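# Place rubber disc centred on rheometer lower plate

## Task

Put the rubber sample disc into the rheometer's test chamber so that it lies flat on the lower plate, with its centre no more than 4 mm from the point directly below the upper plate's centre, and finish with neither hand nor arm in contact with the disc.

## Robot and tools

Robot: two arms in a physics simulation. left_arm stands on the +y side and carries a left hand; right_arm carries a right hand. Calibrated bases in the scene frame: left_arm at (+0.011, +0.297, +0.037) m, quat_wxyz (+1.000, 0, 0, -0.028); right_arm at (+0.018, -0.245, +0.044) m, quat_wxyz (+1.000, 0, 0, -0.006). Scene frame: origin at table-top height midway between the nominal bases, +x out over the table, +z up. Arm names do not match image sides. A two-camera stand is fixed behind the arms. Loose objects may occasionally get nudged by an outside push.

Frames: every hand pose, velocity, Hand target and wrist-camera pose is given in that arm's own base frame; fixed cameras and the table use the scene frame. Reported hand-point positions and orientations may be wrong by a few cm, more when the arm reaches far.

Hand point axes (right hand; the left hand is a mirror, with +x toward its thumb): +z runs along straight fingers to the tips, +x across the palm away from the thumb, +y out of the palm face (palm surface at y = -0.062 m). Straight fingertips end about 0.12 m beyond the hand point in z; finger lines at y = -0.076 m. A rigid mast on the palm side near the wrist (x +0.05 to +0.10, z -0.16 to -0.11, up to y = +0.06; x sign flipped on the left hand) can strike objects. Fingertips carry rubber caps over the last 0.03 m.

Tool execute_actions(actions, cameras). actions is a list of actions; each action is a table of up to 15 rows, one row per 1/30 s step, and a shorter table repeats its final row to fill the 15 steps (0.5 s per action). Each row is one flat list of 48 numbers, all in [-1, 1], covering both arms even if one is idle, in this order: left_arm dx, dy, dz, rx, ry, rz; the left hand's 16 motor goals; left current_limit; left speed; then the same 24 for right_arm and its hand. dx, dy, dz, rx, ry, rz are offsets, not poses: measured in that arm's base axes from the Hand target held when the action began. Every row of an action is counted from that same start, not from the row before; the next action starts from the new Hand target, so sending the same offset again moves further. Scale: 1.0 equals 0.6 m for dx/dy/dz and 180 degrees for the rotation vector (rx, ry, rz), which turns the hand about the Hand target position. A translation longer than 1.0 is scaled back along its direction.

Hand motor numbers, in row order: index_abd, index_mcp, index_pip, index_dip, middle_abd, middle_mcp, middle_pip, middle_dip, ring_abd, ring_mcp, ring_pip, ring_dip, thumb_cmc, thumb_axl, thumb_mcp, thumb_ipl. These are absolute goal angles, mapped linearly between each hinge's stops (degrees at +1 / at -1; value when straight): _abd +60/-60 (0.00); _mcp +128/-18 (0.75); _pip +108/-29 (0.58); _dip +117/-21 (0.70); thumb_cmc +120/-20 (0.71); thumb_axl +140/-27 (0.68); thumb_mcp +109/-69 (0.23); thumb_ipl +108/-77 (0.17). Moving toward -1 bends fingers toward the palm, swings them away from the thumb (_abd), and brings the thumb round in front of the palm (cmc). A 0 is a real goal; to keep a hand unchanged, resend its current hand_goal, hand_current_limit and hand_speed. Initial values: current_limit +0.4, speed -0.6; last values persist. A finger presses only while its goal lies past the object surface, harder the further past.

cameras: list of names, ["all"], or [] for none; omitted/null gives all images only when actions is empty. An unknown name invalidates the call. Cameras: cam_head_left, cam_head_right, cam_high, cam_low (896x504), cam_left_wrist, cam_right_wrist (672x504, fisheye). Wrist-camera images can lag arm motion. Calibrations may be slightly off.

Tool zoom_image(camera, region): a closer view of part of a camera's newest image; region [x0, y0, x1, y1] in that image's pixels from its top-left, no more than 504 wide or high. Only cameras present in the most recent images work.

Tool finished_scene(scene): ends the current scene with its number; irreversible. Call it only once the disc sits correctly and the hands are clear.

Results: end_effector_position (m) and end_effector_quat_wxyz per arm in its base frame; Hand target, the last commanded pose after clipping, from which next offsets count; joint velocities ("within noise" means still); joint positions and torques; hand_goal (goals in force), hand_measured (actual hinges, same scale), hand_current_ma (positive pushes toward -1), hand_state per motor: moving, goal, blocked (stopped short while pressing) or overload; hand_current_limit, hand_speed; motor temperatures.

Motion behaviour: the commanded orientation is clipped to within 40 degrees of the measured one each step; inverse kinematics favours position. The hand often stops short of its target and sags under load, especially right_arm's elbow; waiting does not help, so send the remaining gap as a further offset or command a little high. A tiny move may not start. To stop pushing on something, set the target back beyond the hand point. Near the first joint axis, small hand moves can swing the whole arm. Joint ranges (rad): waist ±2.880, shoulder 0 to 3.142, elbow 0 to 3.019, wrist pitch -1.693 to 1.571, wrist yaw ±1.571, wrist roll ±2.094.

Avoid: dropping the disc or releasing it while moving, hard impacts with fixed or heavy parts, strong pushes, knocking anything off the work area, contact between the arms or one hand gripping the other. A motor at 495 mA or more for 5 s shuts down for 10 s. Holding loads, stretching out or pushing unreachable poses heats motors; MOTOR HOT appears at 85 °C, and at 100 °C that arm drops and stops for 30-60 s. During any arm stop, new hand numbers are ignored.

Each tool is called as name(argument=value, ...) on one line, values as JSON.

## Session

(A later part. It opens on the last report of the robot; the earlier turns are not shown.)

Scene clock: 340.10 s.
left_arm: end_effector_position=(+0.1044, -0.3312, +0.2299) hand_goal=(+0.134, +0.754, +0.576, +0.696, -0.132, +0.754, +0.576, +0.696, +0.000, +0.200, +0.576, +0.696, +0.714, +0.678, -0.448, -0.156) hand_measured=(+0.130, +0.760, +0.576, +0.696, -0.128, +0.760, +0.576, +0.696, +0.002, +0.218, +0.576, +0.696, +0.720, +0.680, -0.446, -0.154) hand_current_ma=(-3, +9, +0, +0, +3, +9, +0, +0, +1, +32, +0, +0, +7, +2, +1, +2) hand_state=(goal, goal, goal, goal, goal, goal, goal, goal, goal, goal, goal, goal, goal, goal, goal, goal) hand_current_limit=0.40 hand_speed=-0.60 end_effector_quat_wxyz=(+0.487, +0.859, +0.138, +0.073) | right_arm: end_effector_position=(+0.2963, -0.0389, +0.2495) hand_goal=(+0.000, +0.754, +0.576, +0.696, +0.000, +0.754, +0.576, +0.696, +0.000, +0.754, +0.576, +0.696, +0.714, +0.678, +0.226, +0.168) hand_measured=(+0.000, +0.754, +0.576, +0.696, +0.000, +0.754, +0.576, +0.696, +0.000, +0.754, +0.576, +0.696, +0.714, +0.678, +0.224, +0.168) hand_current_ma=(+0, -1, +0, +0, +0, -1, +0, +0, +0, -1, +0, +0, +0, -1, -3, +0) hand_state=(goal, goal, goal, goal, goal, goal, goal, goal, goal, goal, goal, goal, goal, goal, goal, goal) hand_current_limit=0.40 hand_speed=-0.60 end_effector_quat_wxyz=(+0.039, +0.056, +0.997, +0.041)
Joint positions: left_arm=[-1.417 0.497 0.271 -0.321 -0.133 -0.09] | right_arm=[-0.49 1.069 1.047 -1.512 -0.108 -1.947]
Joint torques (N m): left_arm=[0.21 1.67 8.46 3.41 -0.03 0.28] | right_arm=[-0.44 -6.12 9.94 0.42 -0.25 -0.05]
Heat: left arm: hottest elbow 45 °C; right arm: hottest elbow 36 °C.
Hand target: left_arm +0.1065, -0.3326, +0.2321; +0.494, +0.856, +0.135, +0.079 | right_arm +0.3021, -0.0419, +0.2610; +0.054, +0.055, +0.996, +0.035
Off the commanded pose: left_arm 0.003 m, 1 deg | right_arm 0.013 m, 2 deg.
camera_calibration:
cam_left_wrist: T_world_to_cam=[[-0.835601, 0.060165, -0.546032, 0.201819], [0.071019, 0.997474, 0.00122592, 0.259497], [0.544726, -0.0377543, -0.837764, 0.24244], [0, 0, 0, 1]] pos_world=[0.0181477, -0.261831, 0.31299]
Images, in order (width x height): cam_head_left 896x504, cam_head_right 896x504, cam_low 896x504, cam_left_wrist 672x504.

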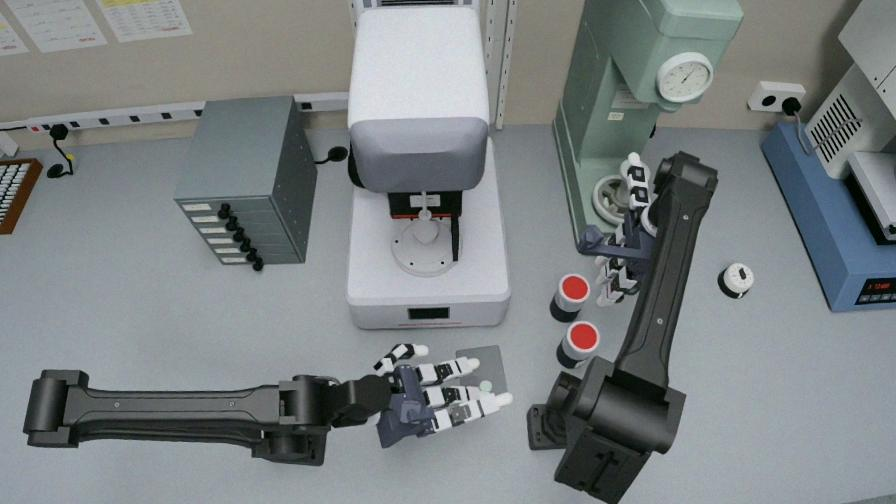

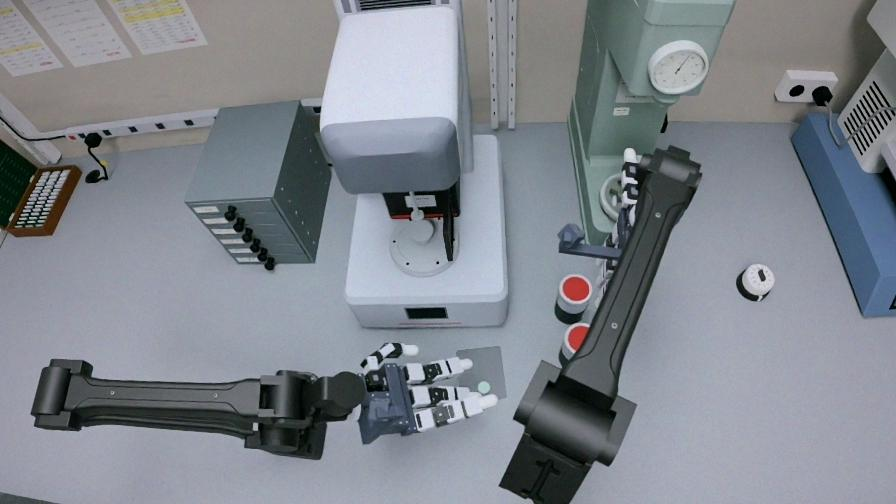

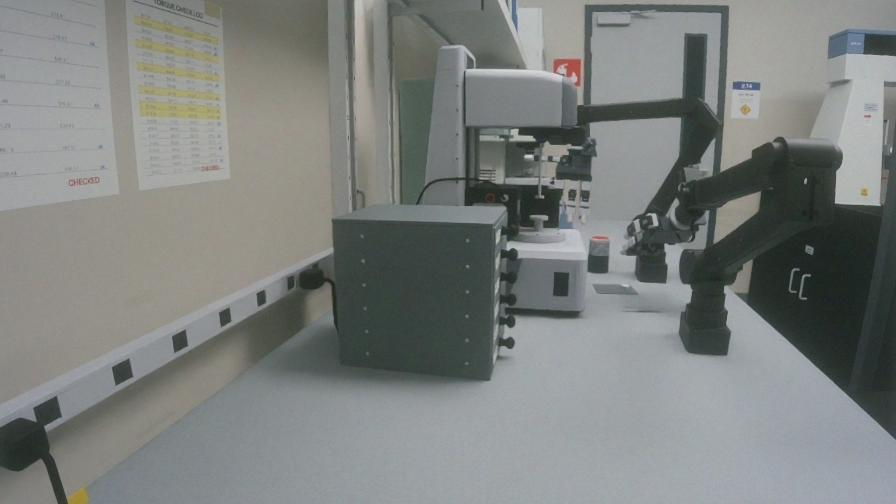

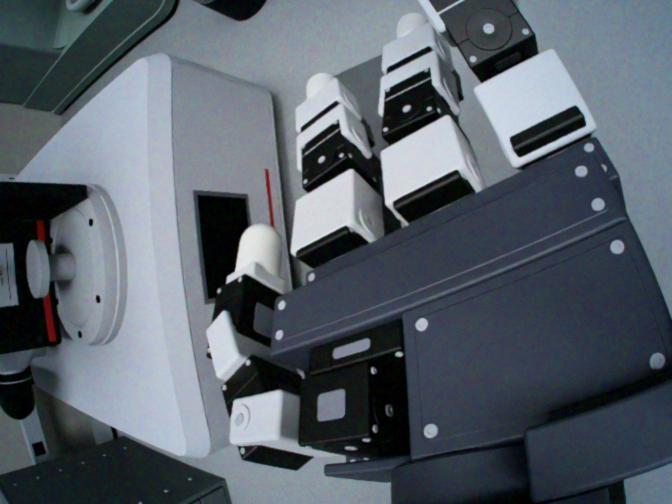

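execute_actions(actions=[[[0.0337,-0.0332,-0.04,0,0,0, 0.133,0.754,0.576,0.696, -0.133,0.754,0.576,0.696, 0,0.342,-0.88,-0.17, 0.714,0.678,-0.449,-0.157, 0.4,-0.6, 0,0,0,0,0,0, 0,0.754,0.576,0.696,0,0.754,0.576,0.696,0,0.754,0.576,0.696,0.714,0.678,0.226,0.168,0.4,-0.6]],[[0,0,-0.08,0,0,0, 0.133,0.754,0.576,0.696, -0.133,0.754,0.576,0.696, 0,0.342,-0.88,-0.17, 0.714,0.678,-0.449,-0.157, 0.4,-0.6, 0,0,0,0,0,0, 0,0.754,0.576,0.696,0,0.754,0.576,0.696,0,0.754,0.576,0.696,0.714,0.678,0.226,0.168,0.4,-0.6]]], cameras=["cam_head_left","cam_head_right","cam_low","cam_left_wrist"])

zoom_image(camera="cam_head_left", region=[400, 320, 540, 460])

zoom_image(camera="cam_head_right", region=[400, 320, 540, 460])

zoom_image(camera="cam_left_wrist", region=[260, 0, 512, 252])

zoom_image(camera="cam_low", region=[570, 200, 690, 320])

Scene clock: 356.10 s.
left_arm: end_effector_position=(+0.1246, -0.3524, +0.1585) hand_goal=(+0.134, +0.754, +0.576, +0.696, -0.132, +0.754, +0.576, +0.696, +0.000, +0.342, -0.880, -0.170, +0.714, +0.678, -0.448, -0.156) hand_measured=(+0.132, +0.762, +0.576, +0.696, -0.130, +0.760, +0.576, +0.696, +0.002, +0.350, -0.878, -0.168, +0.720, +0.680, -0.446, -0.154) hand_current_ma=(-2, +10, +0, +0, +2, +9, +0, +0, +1, +10, +2, +2, +7, +2, +1, +2) hand_state=(goal, goal, goal, goal, goal, goal, goal, goal, goal, goal, goal, goal, goal, goal, goal, goal) hand_current_limit=0.40 hand_speed=-0.60 end_effector_quat_wxyz=(+0.487, +0.859, +0.139, +0.072) | right_arm: end_effector_position=(+0.2963, -0.0389, +0.2495) hand_goal=(+0.000, +0.754, +0.576, +0.696, +0.000, +0.754, +0.576, +0.696, +0.000, +0.754, +0.576, +0.696, +0.714, +0.678, +0.226, +0.168) hand_measured=(+0.000, +0.754, +0.576, +0.696, +0.000, +0.754, +0.576, +0.696, +0.000, +0.754, +0.576, +0.696, +0.714, +0.678, +0.224, +0.168) hand_current_ma=(+0, -1, +0, +0, +0, -1, +0, +0, +0, -1, +0, +0, +0, -1, -3, +0) hand_state=(goal, goal, goal, goal, goal, goal, goal, goal, goal, goal, goal, goal, goal, goal, goal, goal) hand_current_limit=0.40 hand_speed=-0.60 end_effector_quat_wxyz=(+0.039, +0.056, +0.997, +0.041)
Joint positions: left_arm=[-1.325 0.87 0.155 0.173 -0.053 -0.044] | right_arm=[-0.49 1.069 1.047 -1.512 -0.108 -1.947]
Joint torques (N m): left_arm=[0.15 -0.03 6.63 3.38 0.02 0.28] | right_arm=[-0.44 -6.01 9.92 0.42 -0.24 -0.05]
Heat: left arm: hottest elbow 43 °C; right arm: hottest elbow 36 °C.
Hand target: left_arm +0.1268, -0.3526, +0.1601; +0.494, +0.856, +0.135, +0.079 | right_arm +0.3021, -0.0419, +0.2610; +0.054, +0.055, +0.996, +0.035
Off the commanded pose: left_arm 0.003 m, 1 deg | right_arm 0.013 m, 2 deg.
camera_calibration:
cam_left_wrist: T_world_to_cam=[[-0.836546, 0.059324, -0.544675, 0.180583], [0.0706914, 0.997498, 0.0000715045, 0.279389], [0.543317, -0.038444, -0.838647, 0.170931], [0, 0, 0, 1]] pos_world=[0.0384456, -0.282832, 0.24169]
Images, in order (width x height): cam_head_left 896x504, cam_head_right 896x504, cam_low 896x504, cam_left_wrist 672x504.

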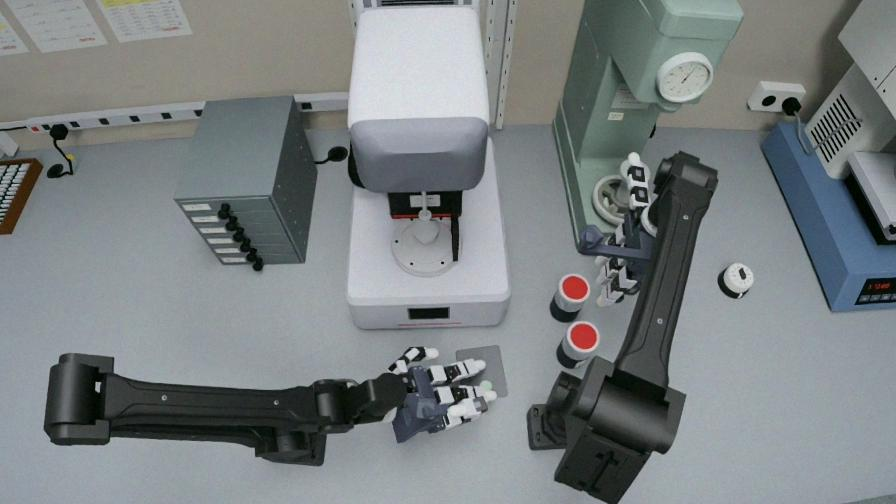

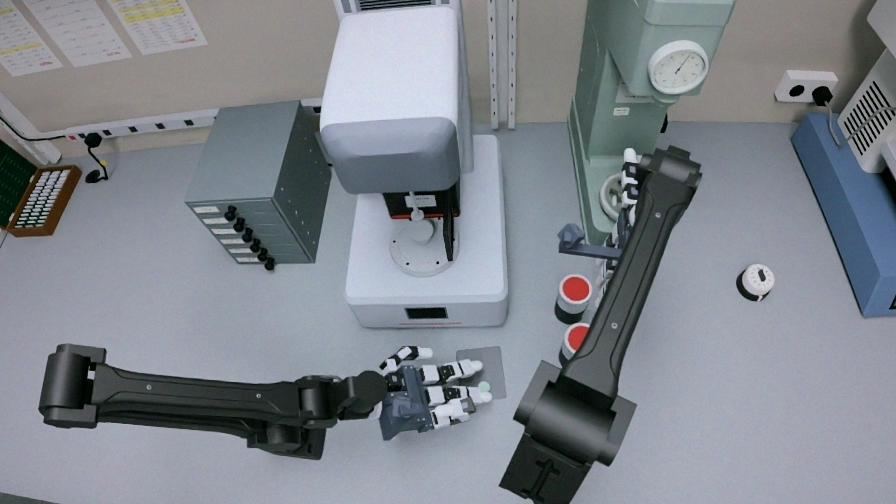

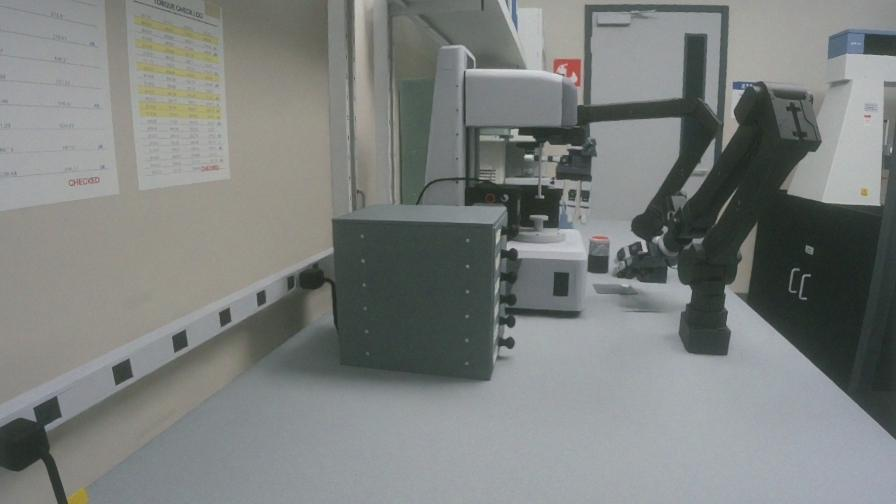

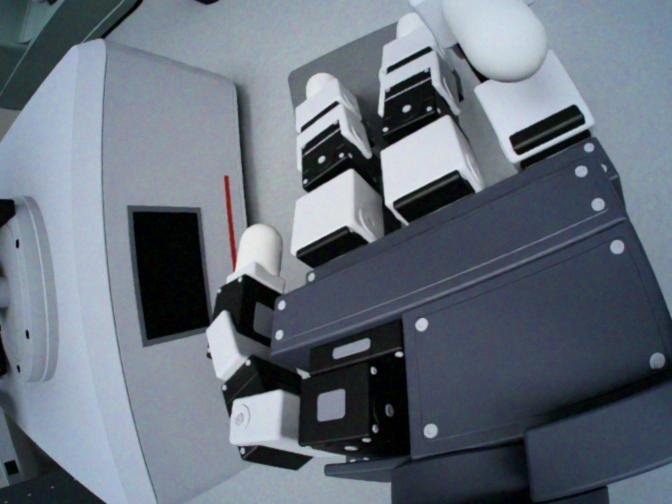

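Scaled by 3.600 from the camera's 896x504 image, which has a finer 1280x720 frame.

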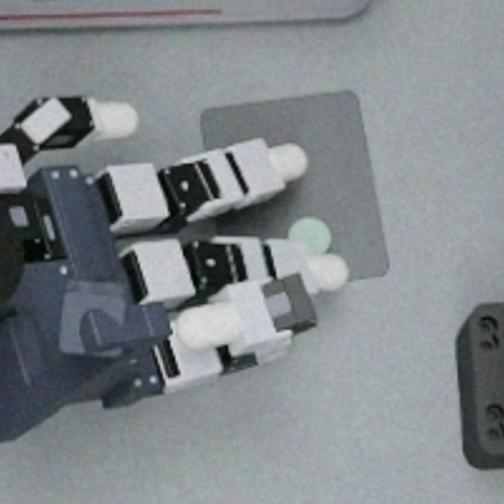

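Scaled by 3.600 from the camera's 896x504 image, which has a finer 1280x720 frame.

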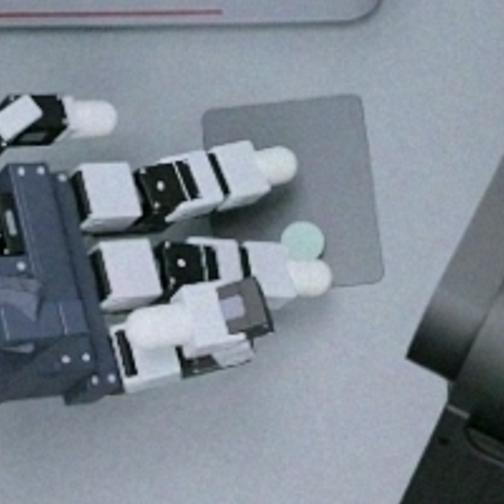

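Scaled by 2.000 from the camera's 672x504 image, which has a finer 960x720 frame.

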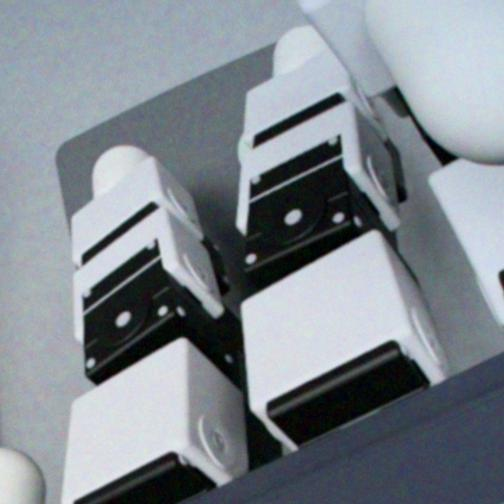

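Scaled by 4.200 from the camera's 896x504 image, which has a finer 1280x720 frame.

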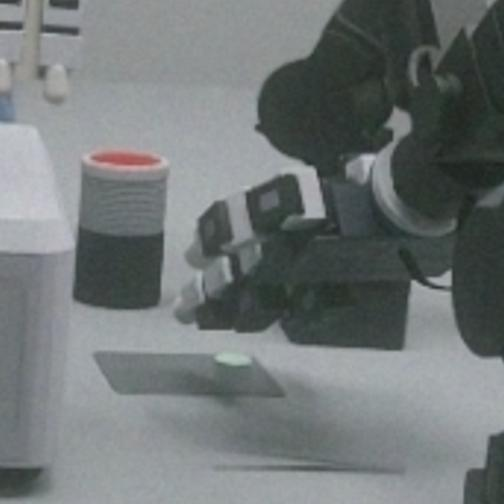

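execute_actions(actions=[[[-0.0055,-0.0053,-0.045,0,0,0, 0.133,0.754,0.576,0.696, -0.133,0.754,0.576,0.696, 0,0.342,-0.88,-0.17, 0.714,0.678,-0.449,-0.157, 0.4,-0.6, 0,0,0,0,0,0, 0,0.754,0.576,0.696,0,0.754,0.576,0.696,0,0.754,0.576,0.696,0.714,0.678,0.226,0.168,0.4,-0.6]]], cameras=["cam_head_left","cam_head_right","cam_low"])

zoom_image(camera="cam_head_left", region=[450, 340, 520, 410])

zoom_image(camera="cam_head_right", region=[450, 340, 520, 410])

zoom_image(camera="cam_low", region=[590, 240, 670, 320])

Scene clock: 367.97 s.
left_arm: end_effector_position=(+0.1272, -0.3553, +0.1328) hand_goal=(+0.134, +0.754, +0.576, +0.696, -0.132, +0.754, +0.576, +0.696, +0.000, +0.342, -0.880, -0.170, +0.714, +0.678, -0.448, -0.156) hand_measured=(+0.132, +0.762, +0.576, +0.696, -0.130, +0.760, +0.576, +0.696, +0.002, +0.350, -0.878, -0.168, +0.720, +0.680, -0.446, -0.154) hand_current_ma=(-2, +10, +0, +0, +2, +9, +0, +0, +1, +10, +2, +2, +7, +2, +1, +2) hand_state=(goal, goal, goal, goal, goal, goal, goal, goal, goal, goal, goal, goal, goal, goal, goal, goal) hand_current_limit=0.40 hand_speed=-0.60 end_effector_quat_wxyz=(+0.488, +0.858, +0.141, +0.078) | right_arm: end_effector_position=(+0.2963, -0.0389, +0.2495) hand_goal=(+0.000, +0.754, +0.576, +0.696, +0.000, +0.754, +0.576, +0.696, +0.000, +0.754, +0.576, +0.696, +0.714, +0.678, +0.226, +0.168) hand_measured=(+0.000, +0.754, +0.576, +0.696, +0.000, +0.754, +0.576, +0.696, +0.000, +0.754, +0.576, +0.696, +0.714, +0.678, +0.224, +0.168) hand_current_ma=(+0, -1, +0, +0, +0, -1, +0, +0, +0, -1, +0, +0, +0, -1, -3, +0) hand_state=(goal, goal, goal, goal, goal, goal, goal, goal, goal, goal, goal, goal, goal, goal, goal, goal) hand_current_limit=0.40 hand_speed=-0.60 end_effector_quat_wxyz=(+0.039, +0.056, +0.997, +0.041)
Joint positions: left_arm=[-1.327 1.055 0.122 0.395 -0.067 -0.044] | right_arm=[-0.49 1.069 1.047 -1.512 -0.108 -1.947]
Joint torques (N m): left_arm=[-1.14 -0.91 5.18 3.45 -0.13 0.17] | right_arm=[-0.5 -6.07 9.92 0.42 -0.24 -0.04]
Motor temperatures (°C): left_arm=[29 27 42 26 23 24] | right_arm=[25 32 36 27 22 26]
Heat: left arm: hottest elbow 42 °C; right arm: hottest elbow 36 °C.
Hand target: left_arm +0.1234, -0.3557, +0.1332; +0.494, +0.855, +0.135, +0.078 | right_arm +0.3021, -0.0419, +0.2610; +0.054, +0.055, +0.996, +0.035
Off the commanded pose: left_arm 0.004 m, 1 deg | right_arm 0.013 m, 2 deg.
Images, in order (width x height): cam_head_left 896x504, cam_head_right 896x504, cam_low 896x504.

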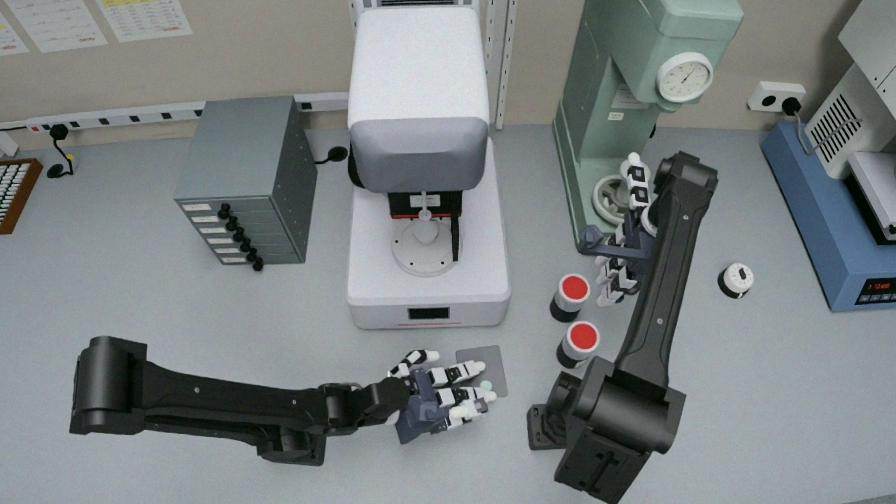

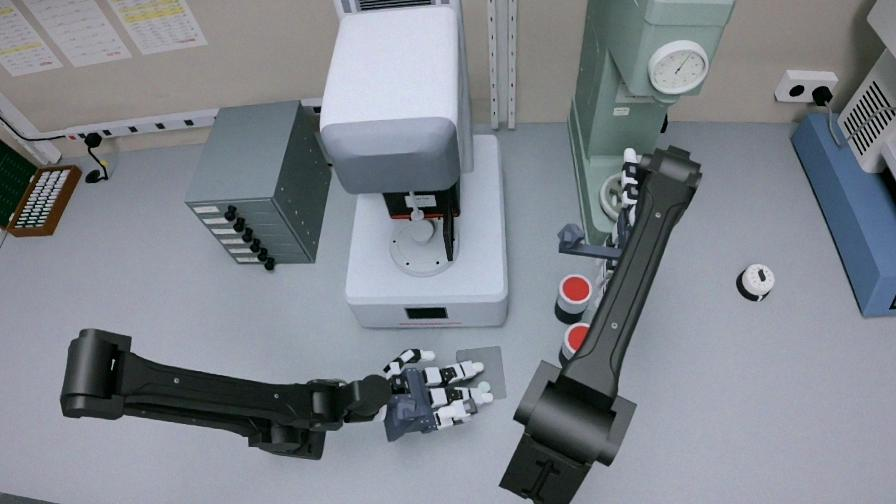

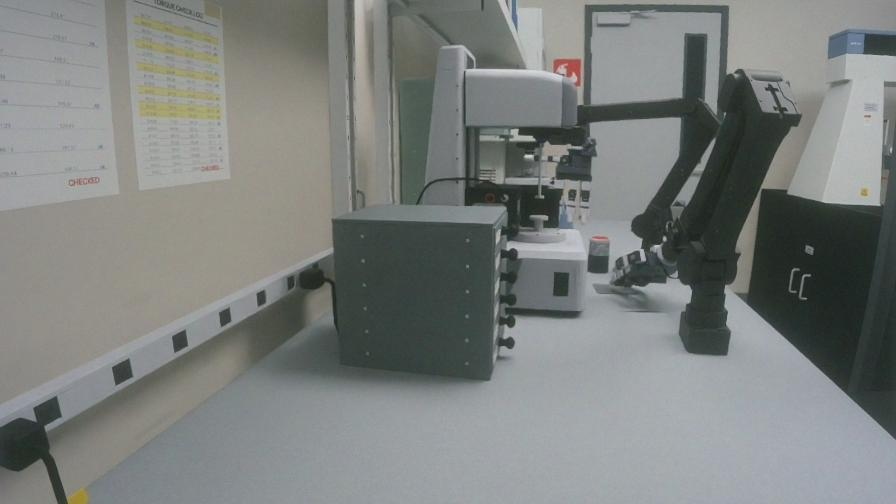

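Scaled by 7.200 from the camera's 896x504 image, which has a finer 1280x720 frame.

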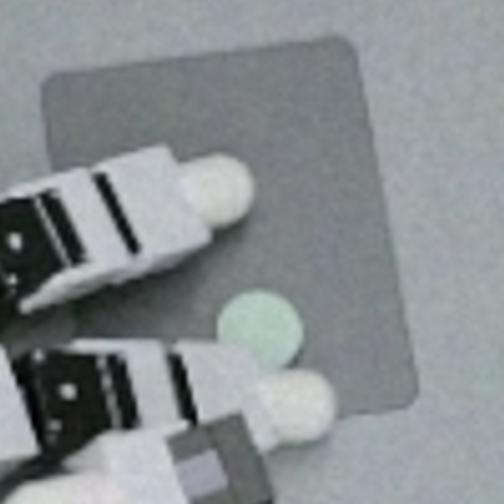

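Scaled by 7.200 from the camera's 896x504 image, which has a finer 1280x720 frame.

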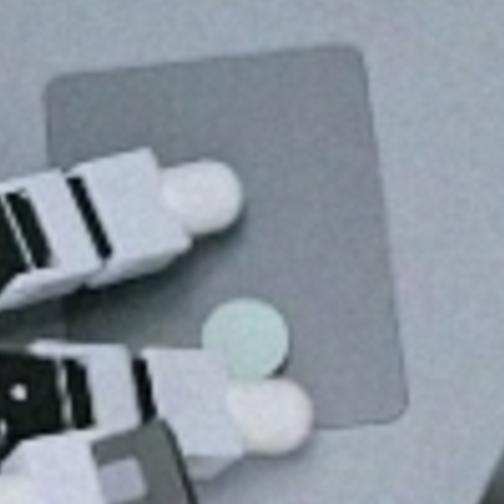

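Scaled by 6.300 from the camera's 896x504 image, which has a finer 1280x720 frame.

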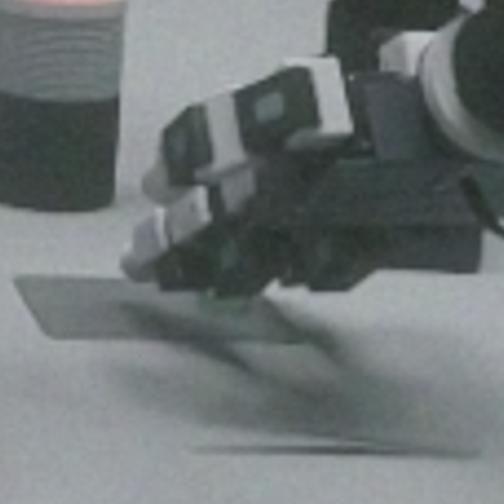

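execute_actions(actions=[[[-0.0133,-0.002,-0.015,0,0,0, 0.133,0.754,0.576,0.696, -0.133,0.754,0.576,0.696, 0,0.342,-0.88,-0.17, 0.714,0.678,-0.449,-0.157, 0.4,-0.6, 0,0,0,0,0,0, 0,0.754,0.576,0.696,0,0.754,0.576,0.696,0,0.754,0.576,0.696,0.714,0.678,0.226,0.168,0.4,-0.6]]], cameras=["cam_head_left","cam_head_right"])

zoom_image(camera="cam_head_left", region=[450, 340, 520, 410])

zoom_image(camera="cam_head_right", region=[450, 340, 520, 410])

Scene clock: 376.07 s.
left_arm: end_effector_position=(+0.1178, -0.3583, +0.1248) hand_goal=(+0.134, +0.754, +0.576, +0.696, -0.132, +0.754, +0.576, +0.696, +0.000, +0.342, -0.880, -0.170, +0.714, +0.678, -0.448, -0.156) hand_measured=(+0.132, +0.762, +0.576, +0.696, -0.130, +0.760, +0.576, +0.696, +0.002, +0.350, -0.878, -0.168, +0.720, +0.680, -0.446, -0.154) hand_current_ma=(-2, +10, +0, +0, +2, +9, +0, +0, +1, +10, +2, +2, +7, +2, +1, +2) hand_state=(goal, goal, goal, goal, goal, goal, goal, goal, goal, goal, goal, goal, goal, goal, goal, goal) hand_current_limit=0.40 hand_speed=-0.60 end_effector_quat_wxyz=(+0.488, +0.859, +0.132, +0.083) | right_arm: end_effector_position=(+0.2963, -0.0389, +0.2495) hand_goal=(+0.000, +0.754, +0.576, +0.696, +0.000, +0.754, +0.576, +0.696, +0.000, +0.754, +0.576, +0.696, +0.714, +0.678, +0.226, +0.168) hand_measured=(+0.000, +0.754, +0.576, +0.696, +0.000, +0.754, +0.576, +0.696, +0.000, +0.754, +0.576, +0.696, +0.714, +0.678, +0.224, +0.168) hand_current_ma=(+0, -1, +0, +0, +0, -1, +0, +0, +0, -1, +0, +0, +0, -1, -3, +0) hand_state=(goal, goal, goal, goal, goal, goal, goal, goal, goal, goal, goal, goal, goal, goal, goal, goal) hand_current_limit=0.40 hand_speed=-0.60 end_effector_quat_wxyz=(+0.039, +0.056, +0.997, +0.041)
Joint positions: left_arm=[-1.37 1.123 0.113 0.472 -0.104 -0.046] | right_arm=[-0.49 1.069 1.047 -1.512 -0.108 -1.947]
Joint torques (N m): left_arm=[-1.14 -1.2 4.55 3.43 -0.16 -0.03] | right_arm=[-0.5 -6.12 9.92 0.4 -0.24 -0.04]
Heat: left arm: hottest elbow 42 °C; right arm: hottest elbow 36 °C.
Hand target: left_arm +0.1155, -0.3569, +0.1241; +0.494, +0.856, +0.135, +0.079 | right_arm +0.3021, -0.0419, +0.2610; +0.054, +0.055, +0.996, +0.035
Off the commanded pose: left_arm 0.003 m, 1 deg | right_arm 0.013 m, 2 deg.
Images, in order (width x height): cam_head_left 896x504, cam_head_right 896x504.

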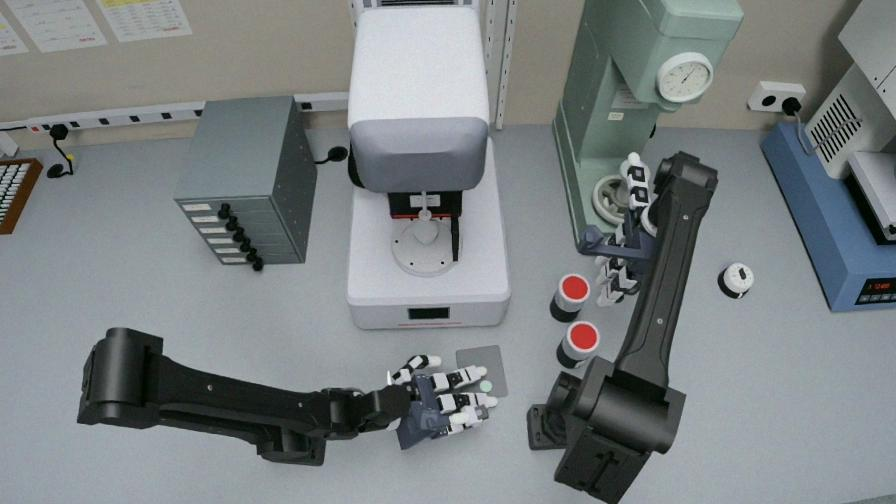

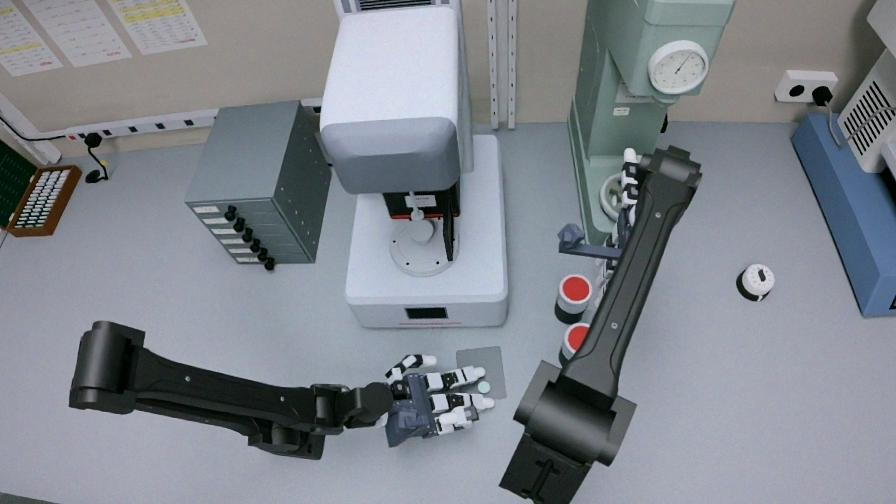

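Scaled by 7.200 from the camera's 896x504 image, which has a finer 1280x720 frame.

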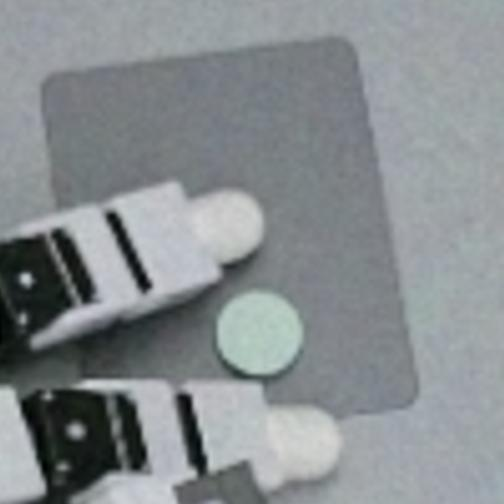

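Scaled by 7.200 from the camera's 896x504 image, which has a finer 1280x720 frame.

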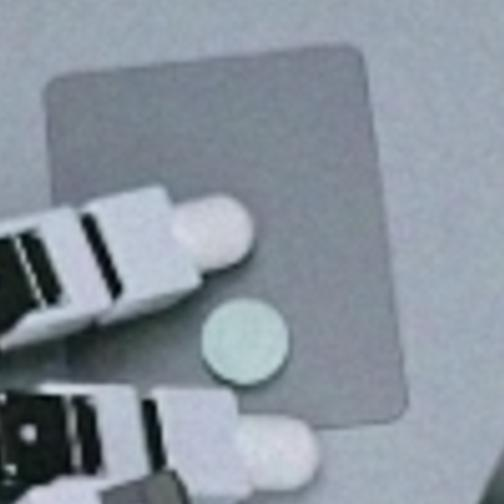

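execute_actions(actions=[[[0,0.004,-0.0075,0,0,0, 0.133,0.754,0.576,0.696, -0.133,0.754,0.576,0.696, 0,0.342,-0.88,-0.17, 0.714,0.678,-0.449,-0.157, 0.4,-0.6, 0,0,0,0,0,0, 0,0.754,0.576,0.696,0,0.754,0.576,0.696,0,0.754,0.576,0.696,0.714,0.678,0.226,0.168,0.4,-0.6]]], cameras=["cam_head_left","cam_head_right","cam_low"])

zoom_image(camera="cam_head_left", region=[450, 340, 520, 410])

zoom_image(camera="cam_head_right", region=[450, 340, 520, 410])

zoom_image(camera="cam_low", region=[590, 250, 650, 310])

Scene clock: 384.57 s.
left_arm: end_effector_position=(+0.1174, -0.3562, +0.1203) hand_goal=(+0.134, +0.754, +0.576, +0.696, -0.132, +0.754, +0.576, +0.696, +0.000, +0.342, -0.880, -0.170, +0.714, +0.678, -0.448, -0.156) hand_measured=(+0.132, +0.762, +0.576, +0.696, -0.130, +0.760, +0.576, +0.696, +0.002, +0.350, -0.878, -0.168, +0.720, +0.680, -0.446, -0.154) hand_current_ma=(-2, +10, +0, +0, +2, +9, +0, +0, +1, +10, +2, +2, +7, +2, +1, +2) hand_state=(goal, goal, goal, goal, goal, goal, goal, goal, goal, goal, goal, goal, goal, goal, goal, goal) hand_current_limit=0.40 hand_speed=-0.60 end_effector_quat_wxyz=(+0.489, +0.858, +0.132, +0.083) | right_arm: end_effector_position=(+0.2963, -0.0389, +0.2495) hand_goal=(+0.000, +0.754, +0.576, +0.696, +0.000, +0.754, +0.576, +0.696, +0.000, +0.754, +0.576, +0.696, +0.714, +0.678, +0.226, +0.168) hand_measured=(+0.000, +0.754, +0.576, +0.696, +0.000, +0.754, +0.576, +0.696, +0.000, +0.754, +0.576, +0.696, +0.714, +0.678, +0.224, +0.168) hand_current_ma=(+0, -1, +0, +0, +0, -1, +0, +0, +0, -1, +0, +0, +0, -1, -3, +0) hand_state=(goal, goal, goal, goal, goal, goal, goal, goal, goal, goal, goal, goal, goal, goal, goal, goal) hand_current_limit=0.40 hand_speed=-0.60 end_effector_quat_wxyz=(+0.039, +0.056, +0.997, +0.041)
Joint positions: left_arm=[-1.37 1.149 0.102 0.509 -0.104 -0.046] | right_arm=[-0.49 1.069 1.047 -1.512 -0.108 -1.947]
Joint torques (N m): left_arm=[-0.91 -1.26 4.27 3.45 -0.08 -0.02] | right_arm=[-0.56 -6.07 9.92 0.42 -0.24 -0.05]
Heat: left arm: hottest elbow 41 °C; right arm: hottest elbow 36 °C.
Hand target: left_arm +0.1155, -0.3545, +0.1196; +0.494, +0.856, +0.135, +0.079 | right_arm +0.3021, -0.0419, +0.2610; +0.054, +0.055, +0.996, +0.035
Off the commanded pose: left_arm 0.003 m, 1 deg | right_arm 0.013 m, 2 deg.
Images, in order (width x height): cam_head_left 896x504, cam_head_right 896x504, cam_low 896x504.

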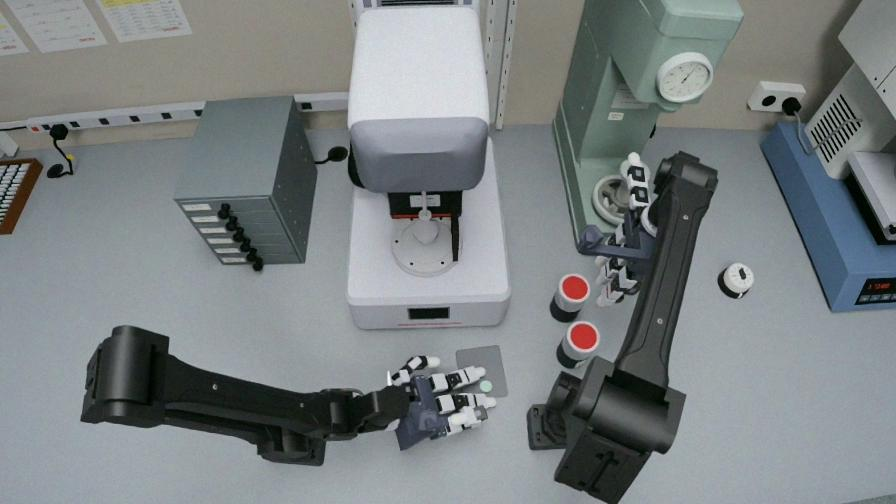

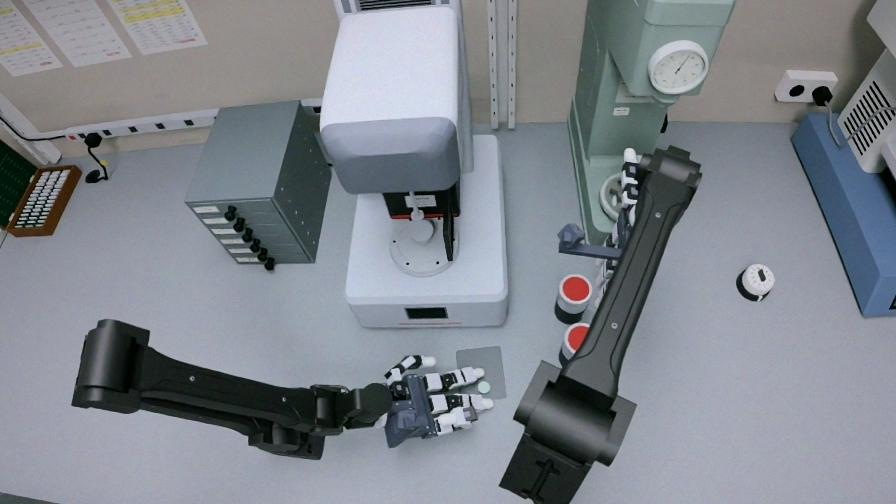

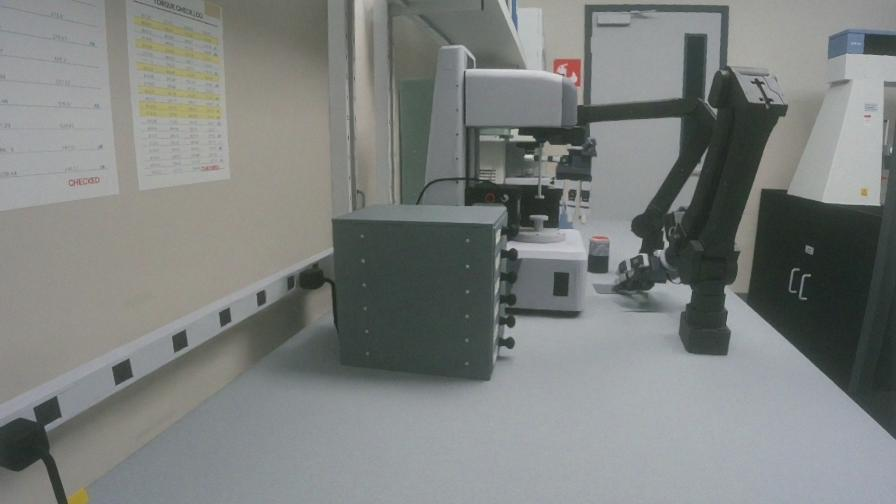

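Scaled by 7.200 from the camera's 896x504 image, which has a finer 1280x720 frame.

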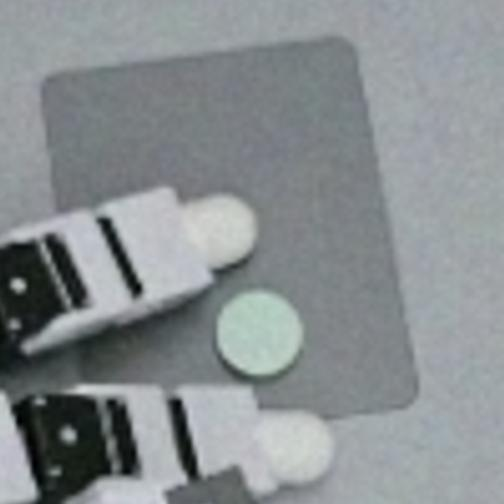

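Scaled by 7.200 from the camera's 896x504 image, which has a finer 1280x720 frame.

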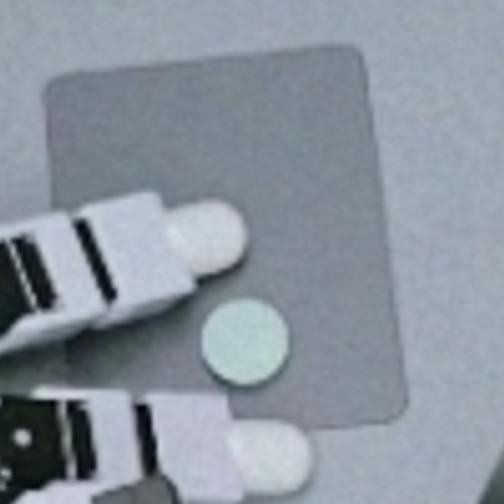

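Scaled by 8.400 from the camera's 896x504 image, which has a finer 1280x720 frame.

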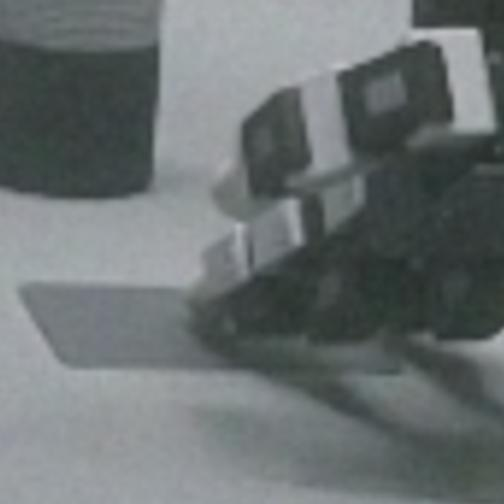

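execute_actions(actions=[[[0,0,-0.005,0,0,0, 0.133,0.754,0.576,0.696, -0.133,0.754,0.576,0.696, 0,0.342,-0.88,-0.17, 0.714,0.678,-0.449,-0.157, 0.4,-0.6, 0,0,0,0,0,0, 0,0.754,0.576,0.696,0,0.754,0.576,0.696,0,0.754,0.576,0.696,0.714,0.678,0.226,0.168,0.4,-0.6]]], cameras=["cam_low"])

zoom_image(camera="cam_low", region=[590, 250, 650, 310])

Scene clock: 396.07 s.
left_arm: end_effector_position=(+0.1176, -0.3573, +0.1185) hand_goal=(+0.134, +0.754, +0.576, +0.696, -0.132, +0.754, +0.576, +0.696, +0.000, +0.342, -0.880, -0.170, +0.714, +0.678, -0.448, -0.156) hand_measured=(+0.132, +0.762, +0.576, +0.696, -0.130, +0.760, +0.576, +0.696, +0.002, +0.350, -0.878, -0.168, +0.720, +0.680, -0.446, -0.154) hand_current_ma=(-2, +10, +0, +0, +2, +9, +0, +0, +1, +10, +2, +2, +7, +2, +1, +2) hand_state=(goal, goal, goal, goal, goal, goal, goal, goal, goal, goal, goal, goal, goal, goal, goal, goal) hand_current_limit=0.40 hand_speed=-0.60 end_effector_quat_wxyz=(+0.490, +0.858, +0.132, +0.083) | right_arm: end_effector_position=(+0.2963, -0.0389, +0.2495) hand_goal=(+0.000, +0.754, +0.576, +0.696, +0.000, +0.754, +0.576, +0.696, +0.000, +0.754, +0.576, +0.696, +0.714, +0.678, +0.226, +0.168) hand_measured=(+0.000, +0.754, +0.576, +0.696, +0.000, +0.754, +0.576, +0.696, +0.000, +0.754, +0.576, +0.696, +0.714, +0.678, +0.224, +0.168) hand_current_ma=(+0, -1, +0, +0, +0, -1, +0, +0, +0, -1, +0, +0, +0, -1, -3, +0) hand_state=(goal, goal, goal, goal, goal, goal, goal, goal, goal, goal, goal, goal, goal, goal, goal, goal) hand_current_limit=0.40 hand_speed=-0.60 end_effector_quat_wxyz=(+0.039, +0.056, +0.997, +0.041)
Joint positions: left_arm=[-1.37 1.175 0.102 0.538 -0.104 -0.046] | right_arm=[-0.49 1.069 1.047 -1.512 -0.108 -1.947]
Joint torques (N m): left_arm=[-0.97 -1.38 3.88 3.49 -0.08 -0.01] | right_arm=[-0.56 -6.07 9.94 0.42 -0.24 -0.04]
Heat: left arm: hottest elbow 39 °C; right arm: hottest elbow 36 °C.
Hand target: left_arm +0.1155, -0.3545, +0.1166; +0.494, +0.856, +0.135, +0.079 | right_arm +0.3021, -0.0419, +0.2610; +0.054, +0.055, +0.996, +0.035
Off the commanded pose: left_arm 0.004 m, 1 deg | right_arm 0.013 m, 2 deg.
Images, in order (width x height): cam_low 896x504.

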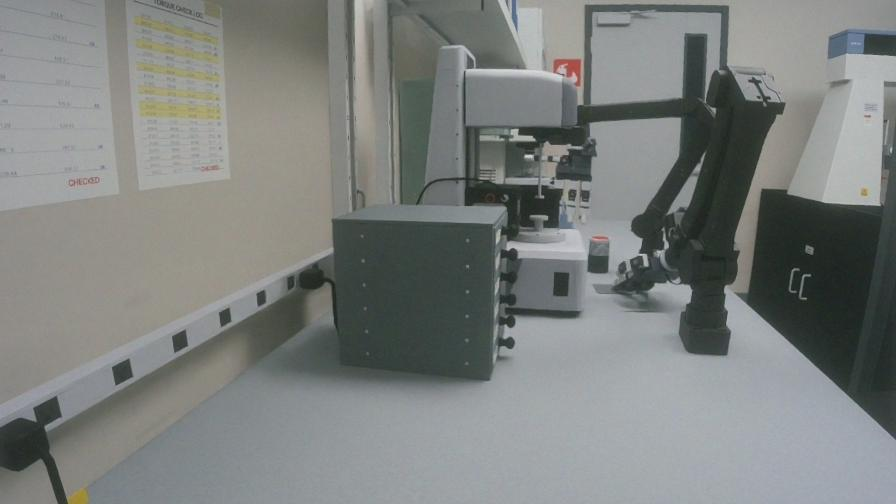

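Scaled by 8.400 from the camera's 896x504 image, which has a finer 1280x720 frame.

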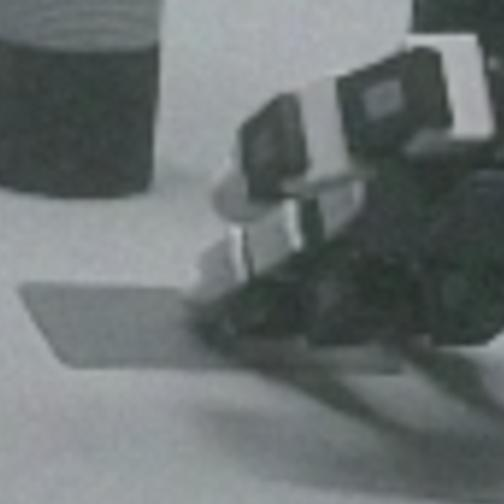

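execute_actions(actions=[[[0,0,0,0,0,0, -0.08,0.754,0.576,0.696, 0.08,0.754,0.576,0.696, 0,0.342,-0.88,-0.17, 0.714,0.678,-0.449,-0.157, 0.4,-0.92, 0,0,0,0,0,0, 0,0.754,0.576,0.696,0,0.754,0.576,0.696,0,0.754,0.576,0.696,0.714,0.678,0.226,0.168,0.4,-0.6]]], cameras=["cam_head_left","cam_head_right"])

zoom_image(camera="cam_head_left", region=[450, 340, 520, 410])

zoom_image(camera="cam_head_right", region=[450, 340, 520, 410])

Scene clock: 401.67 s.
left_arm: end_effector_position=(+0.1176, -0.3574, +0.1188) hand_goal=(-0.080, +0.754, +0.576, +0.696, +0.080, +0.754, +0.576, +0.696, +0.000, +0.342, -0.880, -0.170, +0.714, +0.678, -0.448, -0.156) hand_measured=(-0.010, +0.762, +0.576, +0.696, +0.008, +0.760, +0.576, +0.696, +0.002, +0.350, -0.878, -0.168, +0.720, +0.680, -0.446, -0.154) hand_current_ma=(+171, +10, +0, +0, -177, +9, +0, +0, +1, +10, +2, +2, +7, +2, +1, +2) hand_state=(moving, goal, goal, goal, moving, goal, goal, goal, goal, goal, goal, goal, goal, goal, goal, goal) hand_current_limit=0.40 hand_speed=-0.92 end_effector_quat_wxyz=(+0.490, +0.857, +0.132, +0.083) | right_arm: end_effector_position=(+0.2963, -0.0389, +0.2495) hand_goal=(+0.000, +0.754, +0.576, +0.696, +0.000, +0.754, +0.576, +0.696, +0.000, +0.754, +0.576, +0.696, +0.714, +0.678, +0.226, +0.168) hand_measured=(+0.000, +0.754, +0.576, +0.696, +0.000, +0.754, +0.576, +0.696, +0.000, +0.754, +0.576, +0.696, +0.714, +0.678, +0.224, +0.168) hand_current_ma=(+0, -1, +0, +0, +0, -1, +0, +0, +0, -1, +0, +0, +0, -1, -3, +0) hand_state=(goal, goal, goal, goal, goal, goal, goal, goal, goal, goal, goal, goal, goal, goal, goal, goal) hand_current_limit=0.40 hand_speed=-0.60 end_effector_quat_wxyz=(+0.039, +0.056, +0.997, +0.041)
Joint positions: left_arm=[-1.37 1.175 0.102 0.54 -0.104 -0.046] | right_arm=[-0.49 1.069 1.047 -1.512 -0.108 -1.947]
Joint torques (N m): left_arm=[-0.97 -1.44 3.89 3.38 -0.08 -0.02] | right_arm=[-0.5 -6.07 9.92 0.4 -0.24 -0.04]
Heat: left arm: hottest elbow 38 °C; right arm: hottest elbow 36 °C.
Hand target: left_arm +0.1155, -0.3545, +0.1166; +0.494, +0.856, +0.135, +0.079 | right_arm +0.3021, -0.0419, +0.2610; +0.054, +0.055, +0.996, +0.035
Off the commanded pose: left_arm 0.004 m, 1 deg | right_arm 0.013 m, 2 deg.
Images, in order (width x height): cam_head_left 896x504, cam_head_right 896x504.

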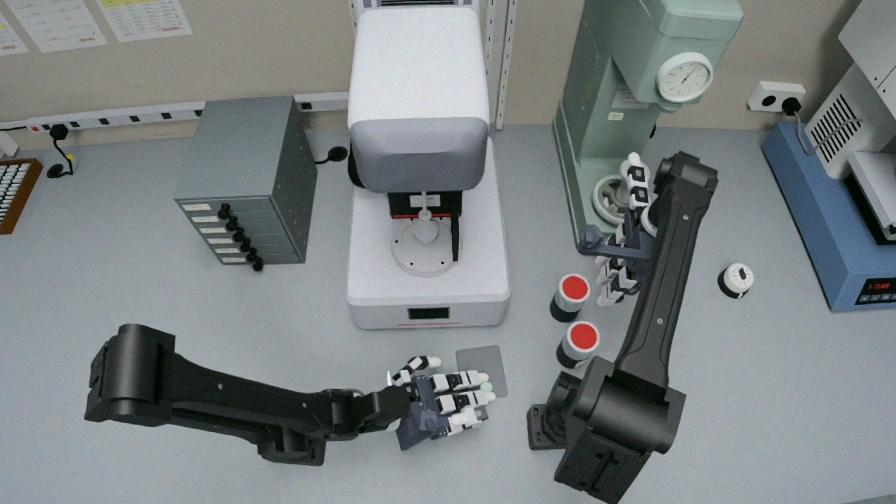

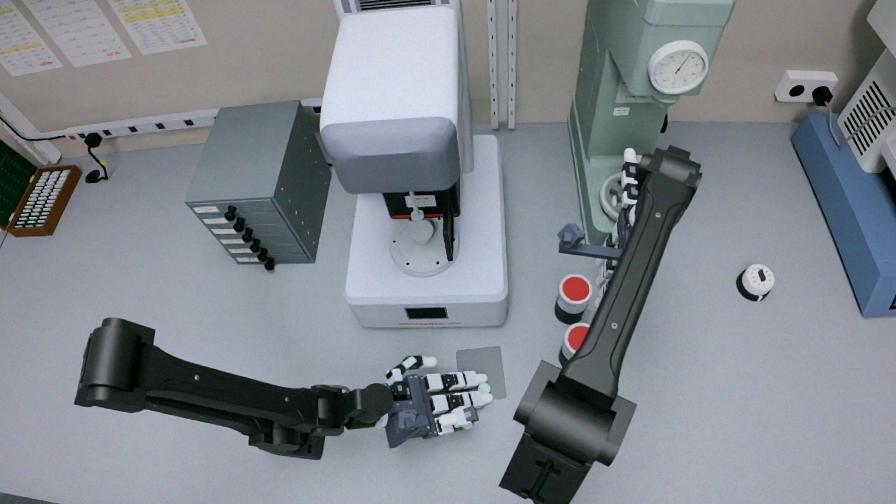

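Scaled by 7.200 from the camera's 896x504 image, which has a finer 1280x720 frame.

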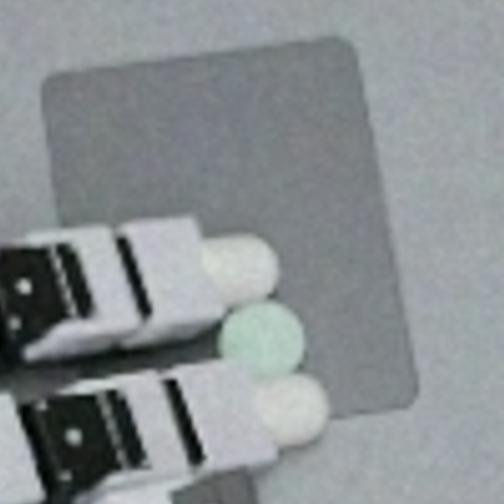

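Scaled by 7.200 from the camera's 896x504 image, which has a finer 1280x720 frame.

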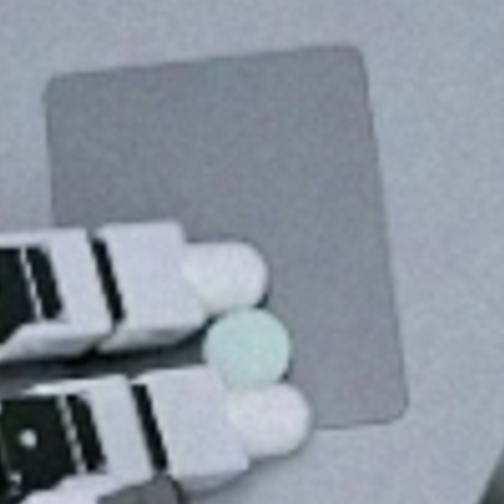

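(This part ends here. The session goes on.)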